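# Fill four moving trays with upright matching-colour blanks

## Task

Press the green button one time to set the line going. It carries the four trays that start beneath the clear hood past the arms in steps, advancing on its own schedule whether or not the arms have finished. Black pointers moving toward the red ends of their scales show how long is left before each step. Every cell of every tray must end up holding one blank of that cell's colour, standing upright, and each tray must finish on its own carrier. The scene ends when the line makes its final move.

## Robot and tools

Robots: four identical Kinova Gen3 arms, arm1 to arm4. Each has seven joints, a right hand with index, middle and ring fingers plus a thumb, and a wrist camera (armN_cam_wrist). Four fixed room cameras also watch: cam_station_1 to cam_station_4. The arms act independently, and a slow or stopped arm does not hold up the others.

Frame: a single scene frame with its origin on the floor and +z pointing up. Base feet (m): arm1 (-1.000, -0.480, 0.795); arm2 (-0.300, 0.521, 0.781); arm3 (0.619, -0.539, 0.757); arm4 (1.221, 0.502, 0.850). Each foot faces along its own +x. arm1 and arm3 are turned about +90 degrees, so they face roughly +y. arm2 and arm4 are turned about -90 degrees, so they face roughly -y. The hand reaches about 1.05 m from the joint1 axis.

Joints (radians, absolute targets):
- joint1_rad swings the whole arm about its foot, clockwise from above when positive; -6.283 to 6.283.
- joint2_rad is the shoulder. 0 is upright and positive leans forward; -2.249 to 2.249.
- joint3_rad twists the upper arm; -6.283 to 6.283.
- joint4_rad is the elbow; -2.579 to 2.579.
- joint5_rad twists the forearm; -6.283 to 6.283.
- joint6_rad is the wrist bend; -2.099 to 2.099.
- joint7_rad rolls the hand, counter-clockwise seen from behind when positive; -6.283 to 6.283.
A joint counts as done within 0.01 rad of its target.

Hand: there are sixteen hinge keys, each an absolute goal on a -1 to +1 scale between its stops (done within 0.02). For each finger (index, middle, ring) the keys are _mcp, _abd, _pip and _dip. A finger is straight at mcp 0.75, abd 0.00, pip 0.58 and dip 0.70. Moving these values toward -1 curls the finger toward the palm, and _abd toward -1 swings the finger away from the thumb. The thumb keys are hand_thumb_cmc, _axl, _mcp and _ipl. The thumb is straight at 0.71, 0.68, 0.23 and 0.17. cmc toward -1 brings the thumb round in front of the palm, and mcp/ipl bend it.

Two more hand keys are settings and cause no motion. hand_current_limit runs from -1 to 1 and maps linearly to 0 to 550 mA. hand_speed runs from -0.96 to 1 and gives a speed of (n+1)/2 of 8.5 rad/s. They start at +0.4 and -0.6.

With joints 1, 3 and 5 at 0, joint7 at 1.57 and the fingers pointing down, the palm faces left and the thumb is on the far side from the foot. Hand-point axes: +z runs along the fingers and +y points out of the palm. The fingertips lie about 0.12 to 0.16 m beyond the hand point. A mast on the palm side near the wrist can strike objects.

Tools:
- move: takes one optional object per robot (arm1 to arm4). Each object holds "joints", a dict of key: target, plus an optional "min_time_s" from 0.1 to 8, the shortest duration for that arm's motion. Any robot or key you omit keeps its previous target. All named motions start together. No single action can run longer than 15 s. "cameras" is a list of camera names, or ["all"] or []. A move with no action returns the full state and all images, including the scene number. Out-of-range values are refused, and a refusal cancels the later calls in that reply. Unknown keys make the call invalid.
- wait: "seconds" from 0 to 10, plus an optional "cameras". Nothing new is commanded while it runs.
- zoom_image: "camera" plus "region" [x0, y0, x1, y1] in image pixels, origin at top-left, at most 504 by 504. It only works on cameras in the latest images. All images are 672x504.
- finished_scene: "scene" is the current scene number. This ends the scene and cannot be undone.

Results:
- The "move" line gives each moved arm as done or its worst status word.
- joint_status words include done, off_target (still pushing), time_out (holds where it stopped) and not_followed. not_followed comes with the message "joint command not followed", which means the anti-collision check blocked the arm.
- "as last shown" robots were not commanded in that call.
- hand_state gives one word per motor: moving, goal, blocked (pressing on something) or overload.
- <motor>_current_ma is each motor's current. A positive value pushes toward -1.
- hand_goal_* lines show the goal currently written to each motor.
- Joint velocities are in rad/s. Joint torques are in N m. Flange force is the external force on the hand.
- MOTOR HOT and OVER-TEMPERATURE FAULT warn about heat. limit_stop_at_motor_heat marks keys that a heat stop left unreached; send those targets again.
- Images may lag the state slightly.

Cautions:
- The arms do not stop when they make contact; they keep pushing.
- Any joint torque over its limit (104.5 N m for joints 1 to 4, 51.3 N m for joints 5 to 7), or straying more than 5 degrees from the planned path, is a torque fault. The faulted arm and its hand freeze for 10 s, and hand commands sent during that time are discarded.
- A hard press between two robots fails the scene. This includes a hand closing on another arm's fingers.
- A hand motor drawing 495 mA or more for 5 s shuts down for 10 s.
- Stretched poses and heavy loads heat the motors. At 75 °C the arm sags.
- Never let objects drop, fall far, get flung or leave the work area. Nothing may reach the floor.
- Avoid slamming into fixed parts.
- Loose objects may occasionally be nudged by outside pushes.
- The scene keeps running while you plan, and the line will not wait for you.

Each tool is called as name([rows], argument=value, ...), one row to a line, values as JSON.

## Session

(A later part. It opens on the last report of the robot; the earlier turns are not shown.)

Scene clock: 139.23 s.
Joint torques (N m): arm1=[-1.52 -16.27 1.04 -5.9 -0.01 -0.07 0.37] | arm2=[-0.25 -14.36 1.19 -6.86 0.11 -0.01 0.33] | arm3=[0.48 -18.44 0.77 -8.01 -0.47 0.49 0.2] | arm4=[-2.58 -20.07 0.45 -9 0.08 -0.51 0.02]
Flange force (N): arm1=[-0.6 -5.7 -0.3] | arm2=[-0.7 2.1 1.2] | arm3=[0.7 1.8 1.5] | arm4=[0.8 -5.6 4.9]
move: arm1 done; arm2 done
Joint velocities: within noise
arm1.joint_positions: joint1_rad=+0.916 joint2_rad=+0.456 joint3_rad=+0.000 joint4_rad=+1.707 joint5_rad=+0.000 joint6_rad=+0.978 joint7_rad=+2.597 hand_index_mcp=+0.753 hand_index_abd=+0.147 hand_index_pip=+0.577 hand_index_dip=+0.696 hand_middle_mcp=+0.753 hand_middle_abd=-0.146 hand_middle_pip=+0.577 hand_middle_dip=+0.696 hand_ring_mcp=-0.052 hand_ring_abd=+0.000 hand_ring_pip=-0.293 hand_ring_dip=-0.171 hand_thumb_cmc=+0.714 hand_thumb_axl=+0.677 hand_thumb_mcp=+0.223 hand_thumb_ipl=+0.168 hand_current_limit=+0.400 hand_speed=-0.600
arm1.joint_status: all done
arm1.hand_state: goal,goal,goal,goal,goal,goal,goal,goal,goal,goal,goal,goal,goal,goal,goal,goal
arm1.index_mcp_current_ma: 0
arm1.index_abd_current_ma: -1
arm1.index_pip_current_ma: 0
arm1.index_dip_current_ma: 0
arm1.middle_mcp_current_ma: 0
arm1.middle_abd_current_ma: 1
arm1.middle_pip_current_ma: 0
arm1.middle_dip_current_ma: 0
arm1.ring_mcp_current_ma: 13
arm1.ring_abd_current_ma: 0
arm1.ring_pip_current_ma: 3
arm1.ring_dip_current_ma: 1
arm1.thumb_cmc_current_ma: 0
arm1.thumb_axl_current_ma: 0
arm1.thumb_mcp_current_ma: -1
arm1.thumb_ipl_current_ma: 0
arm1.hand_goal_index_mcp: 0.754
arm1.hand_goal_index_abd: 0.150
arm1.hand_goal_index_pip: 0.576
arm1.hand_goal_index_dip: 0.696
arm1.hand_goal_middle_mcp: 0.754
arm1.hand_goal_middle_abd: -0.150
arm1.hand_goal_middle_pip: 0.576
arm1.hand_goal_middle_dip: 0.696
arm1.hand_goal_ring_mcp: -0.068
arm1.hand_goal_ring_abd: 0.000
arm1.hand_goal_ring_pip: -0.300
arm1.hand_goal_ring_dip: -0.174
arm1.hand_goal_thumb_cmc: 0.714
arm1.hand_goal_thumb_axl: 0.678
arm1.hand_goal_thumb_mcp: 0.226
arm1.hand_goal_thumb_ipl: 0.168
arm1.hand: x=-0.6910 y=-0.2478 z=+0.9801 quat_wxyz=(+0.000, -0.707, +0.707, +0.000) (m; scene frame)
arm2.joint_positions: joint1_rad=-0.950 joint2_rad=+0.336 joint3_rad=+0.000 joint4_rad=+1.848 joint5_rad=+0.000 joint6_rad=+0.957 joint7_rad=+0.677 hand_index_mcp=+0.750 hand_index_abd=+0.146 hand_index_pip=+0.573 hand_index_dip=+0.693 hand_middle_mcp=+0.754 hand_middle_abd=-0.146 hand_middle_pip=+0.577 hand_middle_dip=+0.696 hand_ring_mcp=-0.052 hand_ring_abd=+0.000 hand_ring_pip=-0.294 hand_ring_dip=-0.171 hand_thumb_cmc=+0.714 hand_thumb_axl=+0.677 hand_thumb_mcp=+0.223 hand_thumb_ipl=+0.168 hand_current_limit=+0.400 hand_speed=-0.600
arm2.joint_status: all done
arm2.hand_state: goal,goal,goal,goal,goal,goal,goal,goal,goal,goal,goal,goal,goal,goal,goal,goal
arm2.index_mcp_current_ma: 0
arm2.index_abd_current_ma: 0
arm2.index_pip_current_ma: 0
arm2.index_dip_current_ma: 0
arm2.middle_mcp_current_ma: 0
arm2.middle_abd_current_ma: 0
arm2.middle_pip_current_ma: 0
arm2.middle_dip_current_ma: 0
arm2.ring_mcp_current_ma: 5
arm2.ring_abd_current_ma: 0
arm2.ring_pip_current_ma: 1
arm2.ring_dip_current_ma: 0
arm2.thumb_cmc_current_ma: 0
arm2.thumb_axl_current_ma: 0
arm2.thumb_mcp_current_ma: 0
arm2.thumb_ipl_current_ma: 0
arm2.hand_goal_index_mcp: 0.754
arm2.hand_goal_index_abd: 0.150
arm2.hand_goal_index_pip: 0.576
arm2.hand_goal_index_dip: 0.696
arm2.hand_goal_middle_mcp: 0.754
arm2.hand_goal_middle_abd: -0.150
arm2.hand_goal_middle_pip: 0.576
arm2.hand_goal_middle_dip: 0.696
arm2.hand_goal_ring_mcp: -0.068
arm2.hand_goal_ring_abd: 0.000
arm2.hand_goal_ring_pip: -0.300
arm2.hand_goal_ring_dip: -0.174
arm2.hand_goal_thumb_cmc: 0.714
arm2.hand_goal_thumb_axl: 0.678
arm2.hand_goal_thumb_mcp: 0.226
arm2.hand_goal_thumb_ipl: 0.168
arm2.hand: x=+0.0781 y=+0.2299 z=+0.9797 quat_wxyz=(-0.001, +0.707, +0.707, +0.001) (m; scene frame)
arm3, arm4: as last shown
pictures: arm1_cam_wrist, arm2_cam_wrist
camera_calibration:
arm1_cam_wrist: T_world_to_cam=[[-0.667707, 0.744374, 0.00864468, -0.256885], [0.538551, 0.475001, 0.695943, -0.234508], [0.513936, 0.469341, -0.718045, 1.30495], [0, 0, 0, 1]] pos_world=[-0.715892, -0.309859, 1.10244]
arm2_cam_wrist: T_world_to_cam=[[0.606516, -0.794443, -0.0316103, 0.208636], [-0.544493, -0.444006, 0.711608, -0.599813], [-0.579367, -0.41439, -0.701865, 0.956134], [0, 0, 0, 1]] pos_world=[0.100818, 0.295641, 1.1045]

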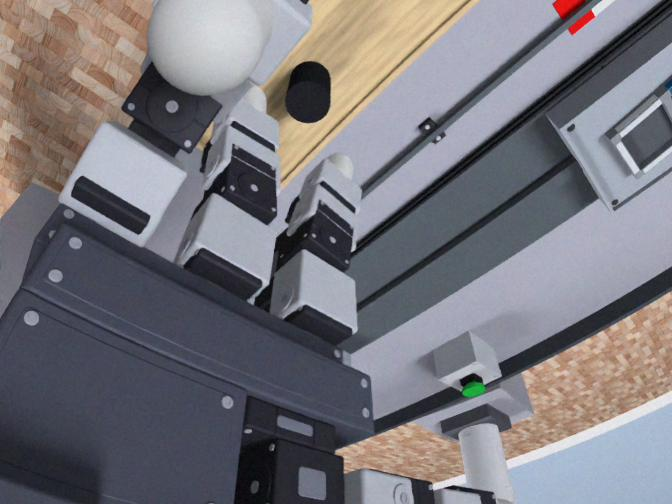

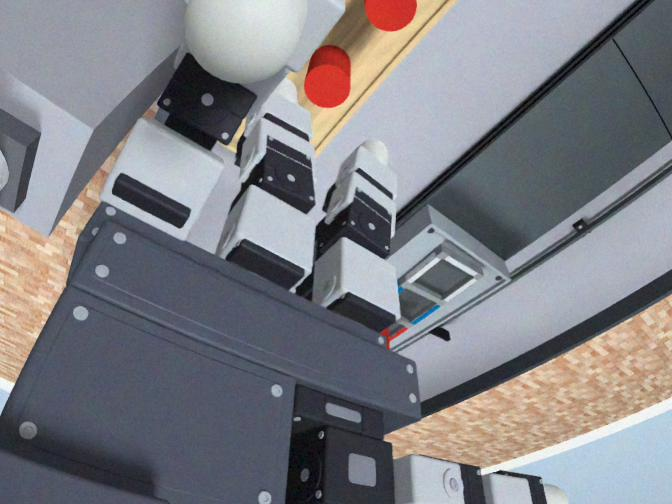

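move(arm1={"joints":{"joint2_rad":0.57268,"joint4_rad":1.80232,"joint6_rad":0.76659},"min_time_s":1.3}, arm2={"joints":{"joint2_rad":0.45232,"joint4_rad":1.94979,"joint6_rad":0.73948},"min_time_s":1.3}, cameras=[])

move(arm1={"joints":{"hand_index_abd":-0.1,"hand_middle_abd":0.1}}, arm2={"joints":{"hand_index_abd":-0.15,"hand_middle_abd":0.15}}, cameras=[])

move(arm1={"joints":{"joint2_rad":0.40743,"joint4_rad":1.63973,"joint6_rad":1.09443},"min_time_s":1.3}, arm2={"joints":{"joint2_rad":0.28473,"joint4_rad":1.77486,"joint6_rad":1.082},"min_time_s":1.3}, cameras=[])

move(arm1={"joints":{"joint1_rad":-0.0902,"joint2_rad":0.44307,"joint4_rad":1.61773,"joint6_rad":1.08079,"joint7_rad":1.5910},"min_time_s":2.2}, arm2={"joints":{"joint1_rad":-0.24062,"joint2_rad":0.5336,"joint4_rad":1.41526,"joint6_rad":1.19273,"joint7_rad":1.38678},"min_time_s":2.2}, cameras=["cam_station_1", "cam_station_2"])

Scene clock: 143.50 s.
Joint torques (N m): arm1=[-1.43 -17.1 1.12 -4.74 -0.01 -0.04 0.38] | arm2=[-0.27 -15.14 1.27 -5.66 0.15 -0.01 0.28] | arm3=[0.51 -18.38 0.73 -8.01 -0.47 0.49 0.19] | arm4=[-2.54 -20.06 0.46 -8.91 0.06 -0.51 -0.02]
Flange force (N): arm1=[-0.3 -5.8 0.7] | arm2=[-0.9 1.3 1.5] | arm3=[0.8 1.8 1.5] | arm4=[0.5 -5.6 4.8]
move: arm1 done; arm2 done
Joint velocities: within noise
arm1.joint_positions: joint1_rad=+0.916 joint2_rad=+0.573 joint3_rad=+0.000 joint4_rad=+1.802 joint5_rad=+0.000 joint6_rad=+0.767 joint7_rad=+2.597 hand_index_mcp=+0.753 hand_index_abd=+0.147 hand_index_pip=+0.577 hand_index_dip=+0.696 hand_middle_mcp=+0.753 hand_middle_abd=-0.146 hand_middle_pip=+0.577 hand_middle_dip=+0.696 hand_ring_mcp=-0.052 hand_ring_abd=+0.000 hand_ring_pip=-0.293 hand_ring_dip=-0.171 hand_thumb_cmc=+0.714 hand_thumb_axl=+0.677 hand_thumb_mcp=+0.223 hand_thumb_ipl=+0.168 hand_current_limit=+0.400 hand_speed=-0.600
arm1.joint_status: all done
arm1.hand_state: goal,goal,goal,goal,goal,goal,goal,goal,goal,goal,goal,goal,goal,goal,goal,goal
arm1.index_mcp_current_ma: 0
arm1.index_abd_current_ma: -1
arm1.index_pip_current_ma: 0
arm1.index_dip_current_ma: 0
arm1.middle_mcp_current_ma: 0
arm1.middle_abd_current_ma: 1
arm1.middle_pip_current_ma: 0
arm1.middle_dip_current_ma: 0
arm1.ring_mcp_current_ma: 13
arm1.ring_abd_current_ma: 0
arm1.ring_pip_current_ma: 3
arm1.ring_dip_current_ma: 1
arm1.thumb_cmc_current_ma: 0
arm1.thumb_axl_current_ma: 0
arm1.thumb_mcp_current_ma: -1
arm1.thumb_ipl_current_ma: 0
arm1.hand_goal_index_mcp: 0.754
arm1.hand_goal_index_abd: 0.150
arm1.hand_goal_index_pip: 0.576
arm1.hand_goal_index_dip: 0.696
arm1.hand_goal_middle_mcp: 0.754
arm1.hand_goal_middle_abd: -0.150
arm1.hand_goal_middle_pip: 0.576
arm1.hand_goal_middle_dip: 0.696
arm1.hand_goal_ring_mcp: -0.068
arm1.hand_goal_ring_abd: 0.000
arm1.hand_goal_ring_pip: -0.300
arm1.hand_goal_ring_dip: -0.174
arm1.hand_goal_thumb_cmc: 0.714
arm1.hand_goal_thumb_axl: 0.678
arm1.hand_goal_thumb_mcp: 0.226
arm1.hand_goal_thumb_ipl: 0.168
arm1.hand: x=-0.6910 y=-0.2478 z=+0.9051 quat_wxyz=(+0.000, -0.707, +0.707, +0.000) (m; scene frame)
arm2.joint_positions: joint1_rad=-0.950 joint2_rad=+0.452 joint3_rad=+0.000 joint4_rad=+1.950 joint5_rad=+0.000 joint6_rad=+0.739 joint7_rad=+0.677 hand_index_mcp=+0.750 hand_index_abd=+0.146 hand_index_pip=+0.573 hand_index_dip=+0.693 hand_middle_mcp=+0.754 hand_middle_abd=-0.146 hand_middle_pip=+0.577 hand_middle_dip=+0.696 hand_ring_mcp=-0.052 hand_ring_abd=+0.000 hand_ring_pip=-0.294 hand_ring_dip=-0.171 hand_thumb_cmc=+0.714 hand_thumb_axl=+0.677 hand_thumb_mcp=+0.223 hand_thumb_ipl=+0.168 hand_current_limit=+0.400 hand_speed=-0.600
arm2.joint_status: all done
arm2.hand_state: goal,goal,goal,goal,goal,goal,goal,goal,goal,goal,goal,goal,goal,goal,goal,goal
arm2.index_mcp_current_ma: 0
arm2.index_abd_current_ma: 0
arm2.index_pip_current_ma: 0
arm2.index_dip_current_ma: 0
arm2.middle_mcp_current_ma: 0
arm2.middle_abd_current_ma: 0
arm2.middle_pip_current_ma: 0
arm2.middle_dip_current_ma: 0
arm2.ring_mcp_current_ma: 5
arm2.ring_abd_current_ma: 0
arm2.ring_pip_current_ma: 1
arm2.ring_dip_current_ma: 0
arm2.thumb_cmc_current_ma: 0
arm2.thumb_axl_current_ma: 0
arm2.thumb_mcp_current_ma: 0
arm2.thumb_ipl_current_ma: 0
arm2.hand_goal_index_mcp: 0.754
arm2.hand_goal_index_abd: 0.150
arm2.hand_goal_index_pip: 0.576
arm2.hand_goal_index_dip: 0.696
arm2.hand_goal_middle_mcp: 0.754
arm2.hand_goal_middle_abd: -0.150
arm2.hand_goal_middle_pip: 0.576
arm2.hand_goal_middle_dip: 0.696
arm2.hand_goal_ring_mcp: -0.068
arm2.hand_goal_ring_abd: 0.000
arm2.hand_goal_ring_pip: -0.300
arm2.hand_goal_ring_dip: -0.174
arm2.hand_goal_thumb_cmc: 0.714
arm2.hand_goal_thumb_axl: 0.678
arm2.hand_goal_thumb_mcp: 0.226
arm2.hand_goal_thumb_ipl: 0.168
arm2.hand: x=+0.0781 y=+0.2301 z=+0.9097 quat_wxyz=(-0.001, +0.707, +0.707, +0.001) (m; scene frame)
arm3, arm4: as last shown
pictures: none
No camera images: "cameras" was empty.

Scene clock: 144.10 s.
Joint torques (N m): arm1=[-1.64 -17.6 1.02 -4.94 -0.12 -0.18 0.39] | arm2=[-0.04 -15.33 1.51 -5.93 0.34 -0.2 0.29] | arm3=[0.5 -18.41 0.74 -8.02 -0.48 0.47 0.25] | arm4=[-2.58 -20 0.37 -8.91 0.14 -0.52 -0.01]
Flange force (N): arm1=[-0.1 -6.4 1.4] | arm2=[-0.2 1.5 1.6] | arm3=[0.8 1.9 1.5] | arm4=[0.5 -5.7 4.7]
move: arm1 off_target; arm2 off_target
Joint velocities: within noise
arm1.joint_positions: joint1_rad=+0.916 joint2_rad=+0.573 joint3_rad=+0.000 joint4_rad=+1.802 joint5_rad=+0.000 joint6_rad=+0.767 joint7_rad=+2.597 hand_index_mcp=+0.753 hand_index_abd=+0.065 hand_index_pip=+0.577 hand_index_dip=+0.696 hand_middle_mcp=+0.753 hand_middle_abd=-0.039 hand_middle_pip=+0.577 hand_middle_dip=+0.696 hand_ring_mcp=-0.052 hand_ring_abd=+0.000 hand_ring_pip=-0.293 hand_ring_dip=-0.171 hand_thumb_cmc=+0.714 hand_thumb_axl=+0.677 hand_thumb_mcp=+0.223 hand_thumb_ipl=+0.168 hand_current_limit=+0.400 hand_speed=-0.600
arm1.joint_status: hand_index_abd off_target (ended at +0.065, target -0.100); hand_middle_abd off_target (ended at -0.039, target +0.100)
arm1.hand_state: goal,blocked,goal,goal,goal,blocked,goal,goal,goal,goal,goal,goal,goal,goal,goal,goal
arm1.index_mcp_current_ma: 0
arm1.index_abd_current_ma: 385
arm1.index_pip_current_ma: 0
arm1.index_dip_current_ma: 0
arm1.middle_mcp_current_ma: 0
arm1.middle_abd_current_ma: -314
arm1.middle_pip_current_ma: 0
arm1.middle_dip_current_ma: 0
arm1.ring_mcp_current_ma: 13
arm1.ring_abd_current_ma: 0
arm1.ring_pip_current_ma: 3
arm1.ring_dip_current_ma: 1
arm1.thumb_cmc_current_ma: 0
arm1.thumb_axl_current_ma: 0
arm1.thumb_mcp_current_ma: -1
arm1.thumb_ipl_current_ma: 0
arm1.hand_goal_index_mcp: 0.754
arm1.hand_goal_index_abd: -0.100
arm1.hand_goal_index_pip: 0.576
arm1.hand_goal_index_dip: 0.696
arm1.hand_goal_middle_mcp: 0.754
arm1.hand_goal_middle_abd: 0.100
arm1.hand_goal_middle_pip: 0.576
arm1.hand_goal_middle_dip: 0.696
arm1.hand_goal_ring_mcp: -0.068
arm1.hand_goal_ring_abd: 0.000
arm1.hand_goal_ring_pip: -0.300
arm1.hand_goal_ring_dip: -0.174
arm1.hand_goal_thumb_cmc: 0.714
arm1.hand_goal_thumb_axl: 0.678
arm1.hand_goal_thumb_mcp: 0.226
arm1.hand_goal_thumb_ipl: 0.168
arm1.hand: x=-0.6910 y=-0.2478 z=+0.9050 quat_wxyz=(+0.000, -0.707, +0.707, +0.000) (m; scene frame)
arm2.joint_positions: joint1_rad=-0.950 joint2_rad=+0.452 joint3_rad=+0.000 joint4_rad=+1.950 joint5_rad=+0.000 joint6_rad=+0.739 joint7_rad=+0.677 hand_index_mcp=+0.750 hand_index_abd=+0.044 hand_index_pip=+0.573 hand_index_dip=+0.693 hand_middle_mcp=+0.754 hand_middle_abd=-0.053 hand_middle_pip=+0.577 hand_middle_dip=+0.696 hand_ring_mcp=-0.052 hand_ring_abd=+0.000 hand_ring_pip=-0.294 hand_ring_dip=-0.171 hand_thumb_cmc=+0.714 hand_thumb_axl=+0.677 hand_thumb_mcp=+0.223 hand_thumb_ipl=+0.168 hand_current_limit=+0.400 hand_speed=-0.600
arm2.joint_status: hand_index_abd off_target (ended at +0.044, target -0.150); hand_middle_abd off_target (ended at -0.053, target +0.150)
arm2.hand_state: goal,blocked,goal,goal,goal,blocked,goal,goal,goal,goal,goal,goal,goal,goal,goal,goal
arm2.index_mcp_current_ma: 0
arm2.index_abd_current_ma: 385
arm2.index_pip_current_ma: 0
arm2.index_dip_current_ma: 0
arm2.middle_mcp_current_ma: 0
arm2.middle_abd_current_ma: -385
arm2.middle_pip_current_ma: 0
arm2.middle_dip_current_ma: 0
arm2.ring_mcp_current_ma: 5
arm2.ring_abd_current_ma: 0
arm2.ring_pip_current_ma: 1
arm2.ring_dip_current_ma: 0
arm2.thumb_cmc_current_ma: 0
arm2.thumb_axl_current_ma: 0
arm2.thumb_mcp_current_ma: 0
arm2.thumb_ipl_current_ma: 0
arm2.hand_goal_index_mcp: 0.754
arm2.hand_goal_index_abd: -0.150
arm2.hand_goal_index_pip: 0.576
arm2.hand_goal_index_dip: 0.696
arm2.hand_goal_middle_mcp: 0.754
arm2.hand_goal_middle_abd: 0.150
arm2.hand_goal_middle_pip: 0.576
arm2.hand_goal_middle_dip: 0.696
arm2.hand_goal_ring_mcp: -0.068
arm2.hand_goal_ring_abd: 0.000
arm2.hand_goal_ring_pip: -0.300
arm2.hand_goal_ring_dip: -0.174
arm2.hand_goal_thumb_cmc: 0.714
arm2.hand_goal_thumb_axl: 0.678
arm2.hand_goal_thumb_mcp: 0.226
arm2.hand_goal_thumb_ipl: 0.168
arm2.hand: x=+0.0781 y=+0.2301 z=+0.9097 quat_wxyz=(-0.001, +0.707, +0.707, +0.001) (m; scene frame)
arm3.joint_positions: joint1_rad=-0.079 joint2_rad=+0.553 joint3_rad=+0.000 joint4_rad=+1.311 joint5_rad=+0.000 joint6_rad=+1.278 joint7_rad=+1.367 hand_index_mcp=+0.753 hand_index_abd=+0.047 hand_index_pip=+0.577 hand_index_dip=+0.696 hand_middle_mcp=+0.753 hand_middle_abd=-0.055 hand_middle_pip=+0.577 hand_middle_dip=+0.696 hand_ring_mcp=-0.051 hand_ring_abd=+0.000 hand_ring_pip=-0.294 hand_ring_dip=-0.171 hand_thumb_cmc=+0.714 hand_thumb_axl=+0.677 hand_thumb_mcp=+0.223 hand_thumb_ipl=+0.168 hand_current_limit=+0.400 hand_speed=-0.600
arm3.joint_status: not commanded
arm3.hand_state: goal,blocked,goal,goal,goal,blocked,goal,goal,goal,goal,goal,goal,goal,goal,goal,goal
arm3.index_mcp_current_ma: -4
arm3.index_abd_current_ma: 385
arm3.index_pip_current_ma: 3
arm3.index_dip_current_ma: 0
arm3.middle_mcp_current_ma: -4
arm3.middle_abd_current_ma: -385
arm3.middle_pip_current_ma: 3
arm3.middle_dip_current_ma: 0
arm3.ring_mcp_current_ma: 88
arm3.ring_abd_current_ma: 0
arm3.ring_pip_current_ma: 29
arm3.ring_dip_current_ma: 13
arm3.thumb_cmc_current_ma: 1
arm3.thumb_axl_current_ma: -4
arm3.thumb_mcp_current_ma: -15
arm3.thumb_ipl_current_ma: -2
arm3.hand_goal_index_mcp: 0.754
arm3.hand_goal_index_abd: -0.050
arm3.hand_goal_index_pip: 0.576
arm3.hand_goal_index_dip: 0.696
arm3.hand_goal_middle_mcp: 0.754
arm3.hand_goal_middle_abd: 0.050
arm3.hand_goal_middle_pip: 0.576
arm3.hand_goal_middle_dip: 0.696
arm3.hand_goal_ring_mcp: -0.068
arm3.hand_goal_ring_abd: 0.000
arm3.hand_goal_ring_pip: -0.300
arm3.hand_goal_ring_dip: -0.174
arm3.hand_goal_thumb_cmc: 0.714
arm3.hand_goal_thumb_axl: 0.678
arm3.hand_goal_thumb_mcp: 0.226
arm3.hand_goal_thumb_ipl: 0.168
arm3.hand: x=+0.4561 y=+0.0000 z=+1.0090 quat_wxyz=(-0.005, -0.707, +0.707, +0.004) (m; scene frame)
arm4.joint_positions: joint1_rad=-0.031 joint2_rad=+0.564 joint3_rad=+0.000 joint4_rad=+1.622 joint5_rad=+0.000 joint6_rad=+0.955 joint7_rad=+1.408 hand_index_mcp=+0.753 hand_index_abd=+0.059 hand_index_pip=+0.577 hand_index_dip=+0.696 hand_middle_mcp=+0.753 hand_middle_abd=-0.049 hand_middle_pip=+0.577 hand_middle_dip=+0.696 hand_ring_mcp=-0.052 hand_ring_abd=+0.000 hand_ring_pip=-0.293 hand_ring_dip=-0.171 hand_thumb_cmc=+0.714 hand_thumb_axl=+0.677 hand_thumb_mcp=+0.224 hand_thumb_ipl=+0.168 hand_current_limit=+0.400 hand_speed=-0.600
arm4.joint_status: not commanded
arm4.hand_state: goal,blocked,goal,goal,goal,blocked,goal,goal,goal,goal,goal,goal,goal,goal,goal,goal
arm4.index_mcp_current_ma: -4
arm4.index_abd_current_ma: 385
arm4.index_pip_current_ma: 3
arm4.index_dip_current_ma: 0
arm4.middle_mcp_current_ma: -4
arm4.middle_abd_current_ma: -385
arm4.middle_pip_current_ma: 3
arm4.middle_dip_current_ma: 0
arm4.ring_mcp_current_ma: 80
arm4.ring_abd_current_ma: 0
arm4.ring_pip_current_ma: 34
arm4.ring_dip_current_ma: 12
arm4.thumb_cmc_current_ma: 1
arm4.thumb_axl_current_ma: -4
arm4.thumb_mcp_current_ma: -15
arm4.thumb_ipl_current_ma: -2
arm4.hand_goal_index_mcp: 0.754
arm4.hand_goal_index_abd: -0.050
arm4.hand_goal_index_pip: 0.576
arm4.hand_goal_index_dip: 0.696
arm4.hand_goal_middle_mcp: 0.754
arm4.hand_goal_middle_abd: 0.050
arm4.hand_goal_middle_pip: 0.576
arm4.hand_goal_middle_dip: 0.696
arm4.hand_goal_ring_mcp: -0.068
arm4.hand_goal_ring_abd: 0.000
arm4.hand_goal_ring_pip: -0.300
arm4.hand_goal_ring_dip: -0.174
arm4.hand_goal_thumb_cmc: 0.714
arm4.hand_goal_thumb_axl: 0.678
arm4.hand_goal_thumb_mcp: 0.226
arm4.hand_goal_thumb_ipl: 0.168
arm4.hand: x=+1.3613 y=+0.0009 z=+1.0069 quat_wxyz=(-0.003, +0.707, +0.707, -0.004) (m; scene frame)
pictures: none
No camera images: "cameras" was empty.

Scene clock: 145.70 s.
Joint torques (N m): arm1=[-1.49 -16.53 0.99 -6.67 0.01 -0.07 0.37] | arm2=[-0.3 -14.41 1.15 -7.8 0.17 -0.03 0.27] | arm3=[0.46 -18.4 0.74 -7.96 -0.47 0.53 0.17] | arm4=[-2.52 -19.98 0.42 -8.93 0.12 -0.53 0]
Flange force (N): arm1=[-1.1 -6.0 0.4] | arm2=[-0.7 2.0 2.1] | arm3=[0.6 1.7 1.5] | arm4=[0.6 -5.5 4.7]
move: arm1 done; arm2 done
Joint velocities: within noise
arm1.joint_positions: joint1_rad=+0.916 joint2_rad=+0.407 joint3_rad=+0.000 joint4_rad=+1.640 joint5_rad=+0.000 joint6_rad=+1.094 joint7_rad=+2.597 hand_index_mcp=+0.753 hand_index_abd=+0.065 hand_index_pip=+0.577 hand_index_dip=+0.696 hand_middle_mcp=+0.753 hand_middle_abd=-0.039 hand_middle_pip=+0.577 hand_middle_dip=+0.696 hand_ring_mcp=-0.052 hand_ring_abd=+0.000 hand_ring_pip=-0.293 hand_ring_dip=-0.171 hand_thumb_cmc=+0.714 hand_thumb_axl=+0.677 hand_thumb_mcp=+0.223 hand_thumb_ipl=+0.168 hand_current_limit=+0.400 hand_speed=-0.600
arm1.joint_status: all done
arm1.hand_state: goal,blocked,goal,goal,goal,blocked,goal,goal,goal,goal,goal,goal,goal,goal,goal,goal
arm1.index_mcp_current_ma: 0
arm1.index_abd_current_ma: 385
arm1.index_pip_current_ma: 0
arm1.index_dip_current_ma: 0
arm1.middle_mcp_current_ma: 0
arm1.middle_abd_current_ma: -314
arm1.middle_pip_current_ma: 0
arm1.middle_dip_current_ma: 0
arm1.ring_mcp_current_ma: 13
arm1.ring_abd_current_ma: 0
arm1.ring_pip_current_ma: 3
arm1.ring_dip_current_ma: 1
arm1.thumb_cmc_current_ma: 0
arm1.thumb_axl_current_ma: 0
arm1.thumb_mcp_current_ma: -1
arm1.thumb_ipl_current_ma: 0
arm1.hand_goal_index_mcp: 0.754
arm1.hand_goal_index_abd: -0.100
arm1.hand_goal_index_pip: 0.576
arm1.hand_goal_index_dip: 0.696
arm1.hand_goal_middle_mcp: 0.754
arm1.hand_goal_middle_abd: 0.100
arm1.hand_goal_middle_pip: 0.576
arm1.hand_goal_middle_dip: 0.696
arm1.hand_goal_ring_mcp: -0.068
arm1.hand_goal_ring_abd: 0.000
arm1.hand_goal_ring_pip: -0.300
arm1.hand_goal_ring_dip: -0.174
arm1.hand_goal_thumb_cmc: 0.714
arm1.hand_goal_thumb_axl: 0.678
arm1.hand_goal_thumb_mcp: 0.226
arm1.hand_goal_thumb_ipl: 0.168
arm1.hand: x=-0.6910 y=-0.2477 z=+1.0200 quat_wxyz=(+0.000, -0.707, +0.707, +0.000) (m; scene frame)
arm2.joint_positions: joint1_rad=-0.950 joint2_rad=+0.285 joint3_rad=+0.000 joint4_rad=+1.775 joint5_rad=+0.000 joint6_rad=+1.082 joint7_rad=+0.677 hand_index_mcp=+0.750 hand_index_abd=+0.044 hand_index_pip=+0.573 hand_index_dip=+0.693 hand_middle_mcp=+0.754 hand_middle_abd=-0.052 hand_middle_pip=+0.577 hand_middle_dip=+0.696 hand_ring_mcp=-0.052 hand_ring_abd=+0.000 hand_ring_pip=-0.294 hand_ring_dip=-0.171 hand_thumb_cmc=+0.714 hand_thumb_axl=+0.677 hand_thumb_mcp=+0.223 hand_thumb_ipl=+0.168 hand_current_limit=+0.400 hand_speed=-0.600
arm2.joint_status: all done
arm2.hand_state: goal,blocked,goal,goal,goal,blocked,goal,goal,goal,goal,goal,goal,goal,goal,goal,goal
arm2.index_mcp_current_ma: 0
arm2.index_abd_current_ma: 385
arm2.index_pip_current_ma: 0
arm2.index_dip_current_ma: 0
arm2.middle_mcp_current_ma: 0
arm2.middle_abd_current_ma: -385
arm2.middle_pip_current_ma: 0
arm2.middle_dip_current_ma: 0
arm2.ring_mcp_current_ma: 5
arm2.ring_abd_current_ma: 0
arm2.ring_pip_current_ma: 1
arm2.ring_dip_current_ma: 0
arm2.thumb_cmc_current_ma: 0
arm2.thumb_axl_current_ma: 0
arm2.thumb_mcp_current_ma: 0
arm2.thumb_ipl_current_ma: 0
arm2.hand_goal_index_mcp: 0.754
arm2.hand_goal_index_abd: -0.150
arm2.hand_goal_index_pip: 0.576
arm2.hand_goal_index_dip: 0.696
arm2.hand_goal_middle_mcp: 0.754
arm2.hand_goal_middle_abd: 0.150
arm2.hand_goal_middle_pip: 0.576
arm2.hand_goal_middle_dip: 0.696
arm2.hand_goal_ring_mcp: -0.068
arm2.hand_goal_ring_abd: 0.000
arm2.hand_goal_ring_pip: -0.300
arm2.hand_goal_ring_dip: -0.174
arm2.hand_goal_thumb_cmc: 0.714
arm2.hand_goal_thumb_axl: 0.678
arm2.hand_goal_thumb_mcp: 0.226
arm2.hand_goal_thumb_ipl: 0.168
arm2.hand: x=+0.0781 y=+0.2298 z=+1.0197 quat_wxyz=(-0.001, +0.707, +0.707, +0.001) (m; scene frame)
arm3, arm4: as last shown
pictures: none
No camera images: "cameras" was empty.

Scene clock: 148.20 s.
Joint torques (N m): arm1=[-1.41 -17.25 1.02 -6.79 -0.08 -0.22 0.34] | arm2=[-0.33 -19.29 1.26 -8.12 0.05 0.04 0.29] | arm3=[0.43 -18.4 0.79 -8.08 -0.45 0.53 0.22] | arm4=[-2.61 -19.95 0.49 -8.93 0.11 -0.56 -0.02]
Flange force (N): arm1=[-5.5 -2.2 0.5] | arm2=[-1.9 0.5 1.8] | arm3=[1.1 1.6 1.8] | arm4=[0.6 -5.7 4.5]
move: arm1 done; arm2 done
Joint velocities: within noise
arm1.joint_positions: joint1_rad=-0.090 joint2_rad=+0.443 joint3_rad=+0.000 joint4_rad=+1.618 joint5_rad=+0.000 joint6_rad=+1.081 joint7_rad=+1.591 hand_index_mcp=+0.753 hand_index_abd=+0.065 hand_index_pip=+0.577 hand_index_dip=+0.696 hand_middle_mcp=+0.753 hand_middle_abd=-0.039 hand_middle_pip=+0.577 hand_middle_dip=+0.696 hand_ring_mcp=-0.052 hand_ring_abd=+0.000 hand_ring_pip=-0.293 hand_ring_dip=-0.171 hand_thumb_cmc=+0.714 hand_thumb_axl=+0.677 hand_thumb_mcp=+0.223 hand_thumb_ipl=+0.168 hand_current_limit=+0.400 hand_speed=-0.600
arm1.joint_status: all done
arm1.hand_state: goal,blocked,goal,goal,goal,blocked,goal,goal,goal,goal,goal,goal,goal,goal,goal,goal
arm1.index_mcp_current_ma: 0
arm1.index_abd_current_ma: 385
arm1.index_pip_current_ma: 0
arm1.index_dip_current_ma: 0
arm1.middle_mcp_current_ma: 0
arm1.middle_abd_current_ma: -314
arm1.middle_pip_current_ma: 0
arm1.middle_dip_current_ma: 0
arm1.ring_mcp_current_ma: 13
arm1.ring_abd_current_ma: 0
arm1.ring_pip_current_ma: 3
arm1.ring_dip_current_ma: 1
arm1.thumb_cmc_current_ma: 0
arm1.thumb_axl_current_ma: 0
arm1.thumb_mcp_current_ma: -1
arm1.thumb_ipl_current_ma: 0
arm1.hand_goal_index_mcp: 0.754
arm1.hand_goal_index_abd: -0.100
arm1.hand_goal_index_pip: 0.576
arm1.hand_goal_index_dip: 0.696
arm1.hand_goal_middle_mcp: 0.754
arm1.hand_goal_middle_abd: 0.100
arm1.hand_goal_middle_pip: 0.576
arm1.hand_goal_middle_dip: 0.696
arm1.hand_goal_ring_mcp: -0.068
arm1.hand_goal_ring_abd: 0.000
arm1.hand_goal_ring_pip: -0.300
arm1.hand_goal_ring_dip: -0.174
arm1.hand_goal_thumb_cmc: 0.714
arm1.hand_goal_thumb_axl: 0.678
arm1.hand_goal_thumb_mcp: 0.226
arm1.hand_goal_thumb_ipl: 0.168
arm1.hand: x=-1.0514 y=-0.0003 z=+1.0098 quat_wxyz=(+0.000, -0.707, +0.707, +0.000) (m; scene frame)
arm2.joint_positions: joint1_rad=-0.241 joint2_rad=+0.534 joint3_rad=+0.000 joint4_rad=+1.415 joint5_rad=+0.000 joint6_rad=+1.193 joint7_rad=+1.387 hand_index_mcp=+0.750 hand_index_abd=+0.044 hand_index_pip=+0.573 hand_index_dip=+0.693 hand_middle_mcp=+0.754 hand_middle_abd=-0.052 hand_middle_pip=+0.577 hand_middle_dip=+0.696 hand_ring_mcp=-0.052 hand_ring_abd=+0.000 hand_ring_pip=-0.294 hand_ring_dip=-0.171 hand_thumb_cmc=+0.714 hand_thumb_axl=+0.677 hand_thumb_mcp=+0.223 hand_thumb_ipl=+0.168 hand_current_limit=+0.400 hand_speed=-0.600
arm2.joint_status: all done
arm2.hand_state: goal,blocked,goal,goal,goal,blocked,goal,goal,goal,goal,goal,goal,goal,goal,goal,goal
arm2.index_mcp_current_ma: 0
arm2.index_abd_current_ma: 385
arm2.index_pip_current_ma: 0
arm2.index_dip_current_ma: 0
arm2.middle_mcp_current_ma: 0
arm2.middle_abd_current_ma: -385
arm2.middle_pip_current_ma: 0
arm2.middle_dip_current_ma: 0
arm2.ring_mcp_current_ma: 5
arm2.ring_abd_current_ma: 0
arm2.ring_pip_current_ma: 1
arm2.ring_dip_current_ma: 0
arm2.thumb_cmc_current_ma: 0
arm2.thumb_axl_current_ma: 0
arm2.thumb_mcp_current_ma: 0
arm2.thumb_ipl_current_ma: 0
arm2.hand_goal_index_mcp: 0.754
arm2.hand_goal_index_abd: -0.150
arm2.hand_goal_index_pip: 0.576
arm2.hand_goal_index_dip: 0.696
arm2.hand_goal_middle_mcp: 0.754
arm2.hand_goal_middle_abd: 0.150
arm2.hand_goal_middle_pip: 0.576
arm2.hand_goal_middle_dip: 0.696
arm2.hand_goal_ring_mcp: -0.068
arm2.hand_goal_ring_abd: 0.000
arm2.hand_goal_ring_pip: -0.300
arm2.hand_goal_ring_dip: -0.174
arm2.hand_goal_thumb_cmc: 0.714
arm2.hand_goal_thumb_axl: 0.678
arm2.hand_goal_thumb_mcp: 0.226
arm2.hand_goal_thumb_ipl: 0.168
arm2.hand: x=-0.1466 y=-0.0049 z=+1.0090 quat_wxyz=(-0.001, +0.707, +0.707, +0.001) (m; scene frame)
arm3, arm4: as last shown
pictures: cam_station_1, cam_station_2

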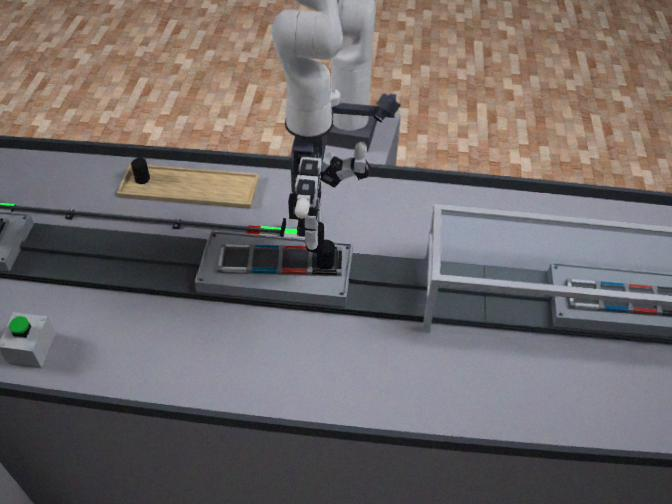

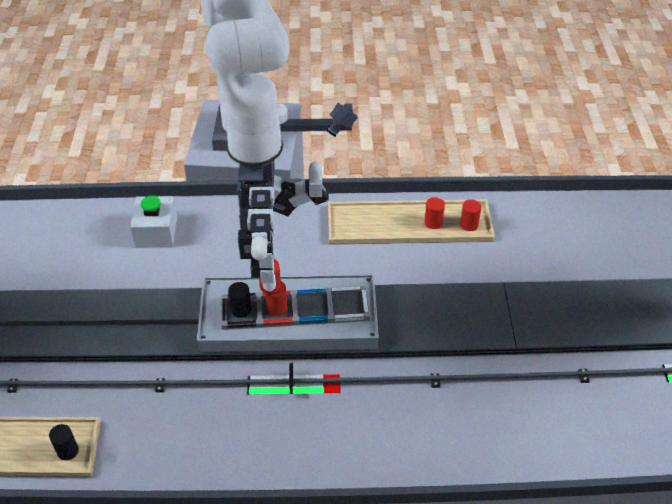

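wait(seconds=10, cameras=["cam_station_2"])

Scene clock: 171.30 s.
Joint torques (N m): arm1=[-1.51 -17.26 1.05 -6.82 -0.06 -0.22 0.41] | arm2=[-0.26 -19.31 1.34 -8.2 0.05 0.03 0.29] | arm3=[0.58 -18.39 0.74 -7.96 -0.44 0.53 0.2] | arm4=[-2.57 -20.01 0.43 -9.01 0.11 -0.48 0.04]
Flange force (N): arm1=[-5.4 -2.3 0.6] | arm2=[-1.7 0.6 2.0] | arm3=[0.7 1.9 1.5] | arm4=[0.9 -5.6 4.9]
Joint velocities: within noise
arm1.joint_positions: joint1_rad=-0.090 joint2_rad=+0.443 joint3_rad=+0.000 joint4_rad=+1.618 joint5_rad=+0.000 joint6_rad=+1.081 joint7_rad=+1.591 hand_index_mcp=+0.753 hand_index_abd=+0.065 hand_index_pip=+0.577 hand_index_dip=+0.696 hand_middle_mcp=+0.753 hand_middle_abd=-0.039 hand_middle_pip=+0.577 hand_middle_dip=+0.696 hand_ring_mcp=-0.052 hand_ring_abd=+0.000 hand_ring_pip=-0.293 hand_ring_dip=-0.171 hand_thumb_cmc=+0.714 hand_thumb_axl=+0.677 hand_thumb_mcp=+0.223 hand_thumb_ipl=+0.168 hand_current_limit=+0.400 hand_speed=-0.600
arm1.joint_status: all done
arm1.hand_state: goal,blocked,goal,goal,goal,blocked,goal,goal,goal,goal,goal,goal,goal,goal,goal,goal
arm1.index_mcp_current_ma: 0
arm1.index_abd_current_ma: 385
arm1.index_pip_current_ma: 0
arm1.index_dip_current_ma: 0
arm1.middle_mcp_current_ma: 0
arm1.middle_abd_current_ma: -314
arm1.middle_pip_current_ma: 0
arm1.middle_dip_current_ma: 0
arm1.ring_mcp_current_ma: 13
arm1.ring_abd_current_ma: 0
arm1.ring_pip_current_ma: 3
arm1.ring_dip_current_ma: 1
arm1.thumb_cmc_current_ma: 0
arm1.thumb_axl_current_ma: 0
arm1.thumb_mcp_current_ma: -1
arm1.thumb_ipl_current_ma: 0
arm1.hand_goal_index_mcp: 0.754
arm1.hand_goal_index_abd: -0.100
arm1.hand_goal_index_pip: 0.576
arm1.hand_goal_index_dip: 0.696
arm1.hand_goal_middle_mcp: 0.754
arm1.hand_goal_middle_abd: 0.100
arm1.hand_goal_middle_pip: 0.576
arm1.hand_goal_middle_dip: 0.696
arm1.hand_goal_ring_mcp: -0.068
arm1.hand_goal_ring_abd: 0.000
arm1.hand_goal_ring_pip: -0.300
arm1.hand_goal_ring_dip: -0.174
arm1.hand_goal_thumb_cmc: 0.714
arm1.hand_goal_thumb_axl: 0.678
arm1.hand_goal_thumb_mcp: 0.226
arm1.hand_goal_thumb_ipl: 0.168
arm1.hand: x=-1.0514 y=-0.0003 z=+1.0098 quat_wxyz=(+0.000, -0.707, +0.707, +0.000) (m; scene frame)
arm2.joint_positions: joint1_rad=-0.241 joint2_rad=+0.534 joint3_rad=+0.000 joint4_rad=+1.415 joint5_rad=+0.000 joint6_rad=+1.193 joint7_rad=+1.387 hand_index_mcp=+0.750 hand_index_abd=+0.044 hand_index_pip=+0.573 hand_index_dip=+0.693 hand_middle_mcp=+0.754 hand_middle_abd=-0.052 hand_middle_pip=+0.577 hand_middle_dip=+0.696 hand_ring_mcp=-0.052 hand_ring_abd=+0.000 hand_ring_pip=-0.294 hand_ring_dip=-0.171 hand_thumb_cmc=+0.714 hand_thumb_axl=+0.677 hand_thumb_mcp=+0.223 hand_thumb_ipl=+0.168 hand_current_limit=+0.400 hand_speed=-0.600
arm2.joint_status: all done
arm2.hand_state: goal,blocked,goal,goal,goal,blocked,goal,goal,goal,goal,goal,goal,goal,goal,goal,goal
arm2.index_mcp_current_ma: 0
arm2.index_abd_current_ma: 385
arm2.index_pip_current_ma: 0
arm2.index_dip_current_ma: 0
arm2.middle_mcp_current_ma: 0
arm2.middle_abd_current_ma: -385
arm2.middle_pip_current_ma: 0
arm2.middle_dip_current_ma: 0
arm2.ring_mcp_current_ma: 5
arm2.ring_abd_current_ma: 0
arm2.ring_pip_current_ma: 1
arm2.ring_dip_current_ma: 0
arm2.thumb_cmc_current_ma: 0
arm2.thumb_axl_current_ma: 0
arm2.thumb_mcp_current_ma: 0
arm2.thumb_ipl_current_ma: 0
arm2.hand_goal_index_mcp: 0.754
arm2.hand_goal_index_abd: -0.150
arm2.hand_goal_index_pip: 0.576
arm2.hand_goal_index_dip: 0.696
arm2.hand_goal_middle_mcp: 0.754
arm2.hand_goal_middle_abd: 0.150
arm2.hand_goal_middle_pip: 0.576
arm2.hand_goal_middle_dip: 0.696
arm2.hand_goal_ring_mcp: -0.068
arm2.hand_goal_ring_abd: 0.000
arm2.hand_goal_ring_pip: -0.300
arm2.hand_goal_ring_dip: -0.174
arm2.hand_goal_thumb_cmc: 0.714
arm2.hand_goal_thumb_axl: 0.678
arm2.hand_goal_thumb_mcp: 0.226
arm2.hand_goal_thumb_ipl: 0.168
arm2.hand: x=-0.1466 y=-0.0049 z=+1.0090 quat_wxyz=(-0.001, +0.707, +0.707, +0.001) (m; scene frame)
arm3.joint_positions: joint1_rad=-0.079 joint2_rad=+0.553 joint3_rad=+0.000 joint4_rad=+1.311 joint5_rad=+0.000 joint6_rad=+1.278 joint7_rad=+1.367 hand_index_mcp=+0.753 hand_index_abd=+0.047 hand_index_pip=+0.577 hand_index_dip=+0.696 hand_middle_mcp=+0.753 hand_middle_abd=-0.055 hand_middle_pip=+0.577 hand_middle_dip=+0.696 hand_ring_mcp=-0.051 hand_ring_abd=+0.000 hand_ring_pip=-0.294 hand_ring_dip=-0.171 hand_thumb_cmc=+0.714 hand_thumb_axl=+0.677 hand_thumb_mcp=+0.223 hand_thumb_ipl=+0.168 hand_current_limit=+0.400 hand_speed=-0.600
arm3.joint_status: not commanded
arm3.hand_state: goal,blocked,goal,goal,goal,blocked,goal,goal,goal,goal,goal,goal,goal,goal,goal,goal
arm3.index_mcp_current_ma: -4
arm3.index_abd_current_ma: 385
arm3.index_pip_current_ma: 3
arm3.index_dip_current_ma: 0
arm3.middle_mcp_current_ma: -4
arm3.middle_abd_current_ma: -385
arm3.middle_pip_current_ma: 3
arm3.middle_dip_current_ma: 0
arm3.ring_mcp_current_ma: 88
arm3.ring_abd_current_ma: 0
arm3.ring_pip_current_ma: 29
arm3.ring_dip_current_ma: 13
arm3.thumb_cmc_current_ma: 1
arm3.thumb_axl_current_ma: -4
arm3.thumb_mcp_current_ma: -15
arm3.thumb_ipl_current_ma: -2
arm3.hand_goal_index_mcp: 0.754
arm3.hand_goal_index_abd: -0.050
arm3.hand_goal_index_pip: 0.576
arm3.hand_goal_index_dip: 0.696
arm3.hand_goal_middle_mcp: 0.754
arm3.hand_goal_middle_abd: 0.050
arm3.hand_goal_middle_pip: 0.576
arm3.hand_goal_middle_dip: 0.696
arm3.hand_goal_ring_mcp: -0.068
arm3.hand_goal_ring_abd: 0.000
arm3.hand_goal_ring_pip: -0.300
arm3.hand_goal_ring_dip: -0.174
arm3.hand_goal_thumb_cmc: 0.714
arm3.hand_goal_thumb_axl: 0.678
arm3.hand_goal_thumb_mcp: 0.226
arm3.hand_goal_thumb_ipl: 0.168
arm3.hand: x=+0.4561 y=+0.0000 z=+1.0090 quat_wxyz=(-0.005, -0.707, +0.707, +0.004) (m; scene frame)
arm4.joint_positions: joint1_rad=-0.031 joint2_rad=+0.564 joint3_rad=+0.000 joint4_rad=+1.622 joint5_rad=+0.000 joint6_rad=+0.955 joint7_rad=+1.408 hand_index_mcp=+0.753 hand_index_abd=+0.059 hand_index_pip=+0.577 hand_index_dip=+0.696 hand_middle_mcp=+0.753 hand_middle_abd=-0.049 hand_middle_pip=+0.577 hand_middle_dip=+0.696 hand_ring_mcp=-0.052 hand_ring_abd=+0.000 hand_ring_pip=-0.293 hand_ring_dip=-0.171 hand_thumb_cmc=+0.714 hand_thumb_axl=+0.677 hand_thumb_mcp=+0.224 hand_thumb_ipl=+0.168 hand_current_limit=+0.400 hand_speed=-0.600
arm4.joint_status: not commanded
arm4.hand_state: goal,blocked,goal,goal,goal,blocked,goal,goal,goal,goal,goal,goal,goal,goal,goal,goal
arm4.index_mcp_current_ma: -4
arm4.index_abd_current_ma: 385
arm4.index_pip_current_ma: 3
arm4.index_dip_current_ma: 0
arm4.middle_mcp_current_ma: -4
arm4.middle_abd_current_ma: -385
arm4.middle_pip_current_ma: 3
arm4.middle_dip_current_ma: 0
arm4.ring_mcp_current_ma: 80
arm4.ring_abd_current_ma: 0
arm4.ring_pip_current_ma: 34
arm4.ring_dip_current_ma: 12
arm4.thumb_cmc_current_ma: 1
arm4.thumb_axl_current_ma: -4
arm4.thumb_mcp_current_ma: -15
arm4.thumb_ipl_current_ma: -2
arm4.hand_goal_index_mcp: 0.754
arm4.hand_goal_index_abd: -0.050
arm4.hand_goal_index_pip: 0.576
arm4.hand_goal_index_dip: 0.696
arm4.hand_goal_middle_mcp: 0.754
arm4.hand_goal_middle_abd: 0.050
arm4.hand_goal_middle_pip: 0.576
arm4.hand_goal_middle_dip: 0.696
arm4.hand_goal_ring_mcp: -0.068
arm4.hand_goal_ring_abd: 0.000
arm4.hand_goal_ring_pip: -0.300
arm4.hand_goal_ring_dip: -0.174
arm4.hand_goal_thumb_cmc: 0.714
arm4.hand_goal_thumb_axl: 0.678
arm4.hand_goal_thumb_mcp: 0.226
arm4.hand_goal_thumb_ipl: 0.168
arm4.hand: x=+1.3613 y=+0.0009 z=+1.0069 quat_wxyz=(-0.003, +0.707, +0.707, -0.004) (m; scene frame)
wait: 10.00 s; at rest from the start
pictures: cam_station_2

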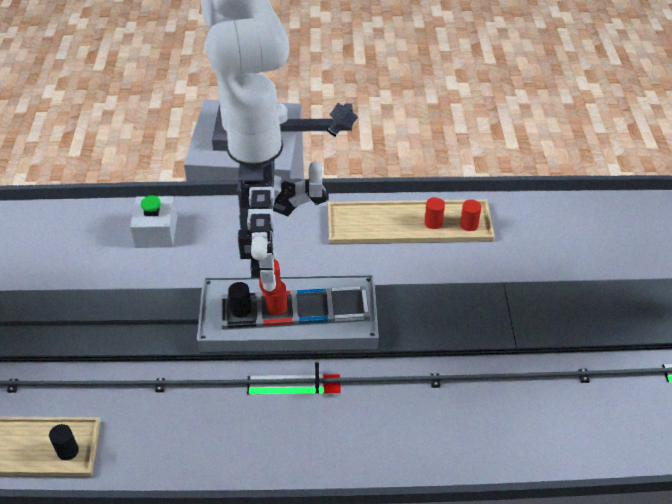

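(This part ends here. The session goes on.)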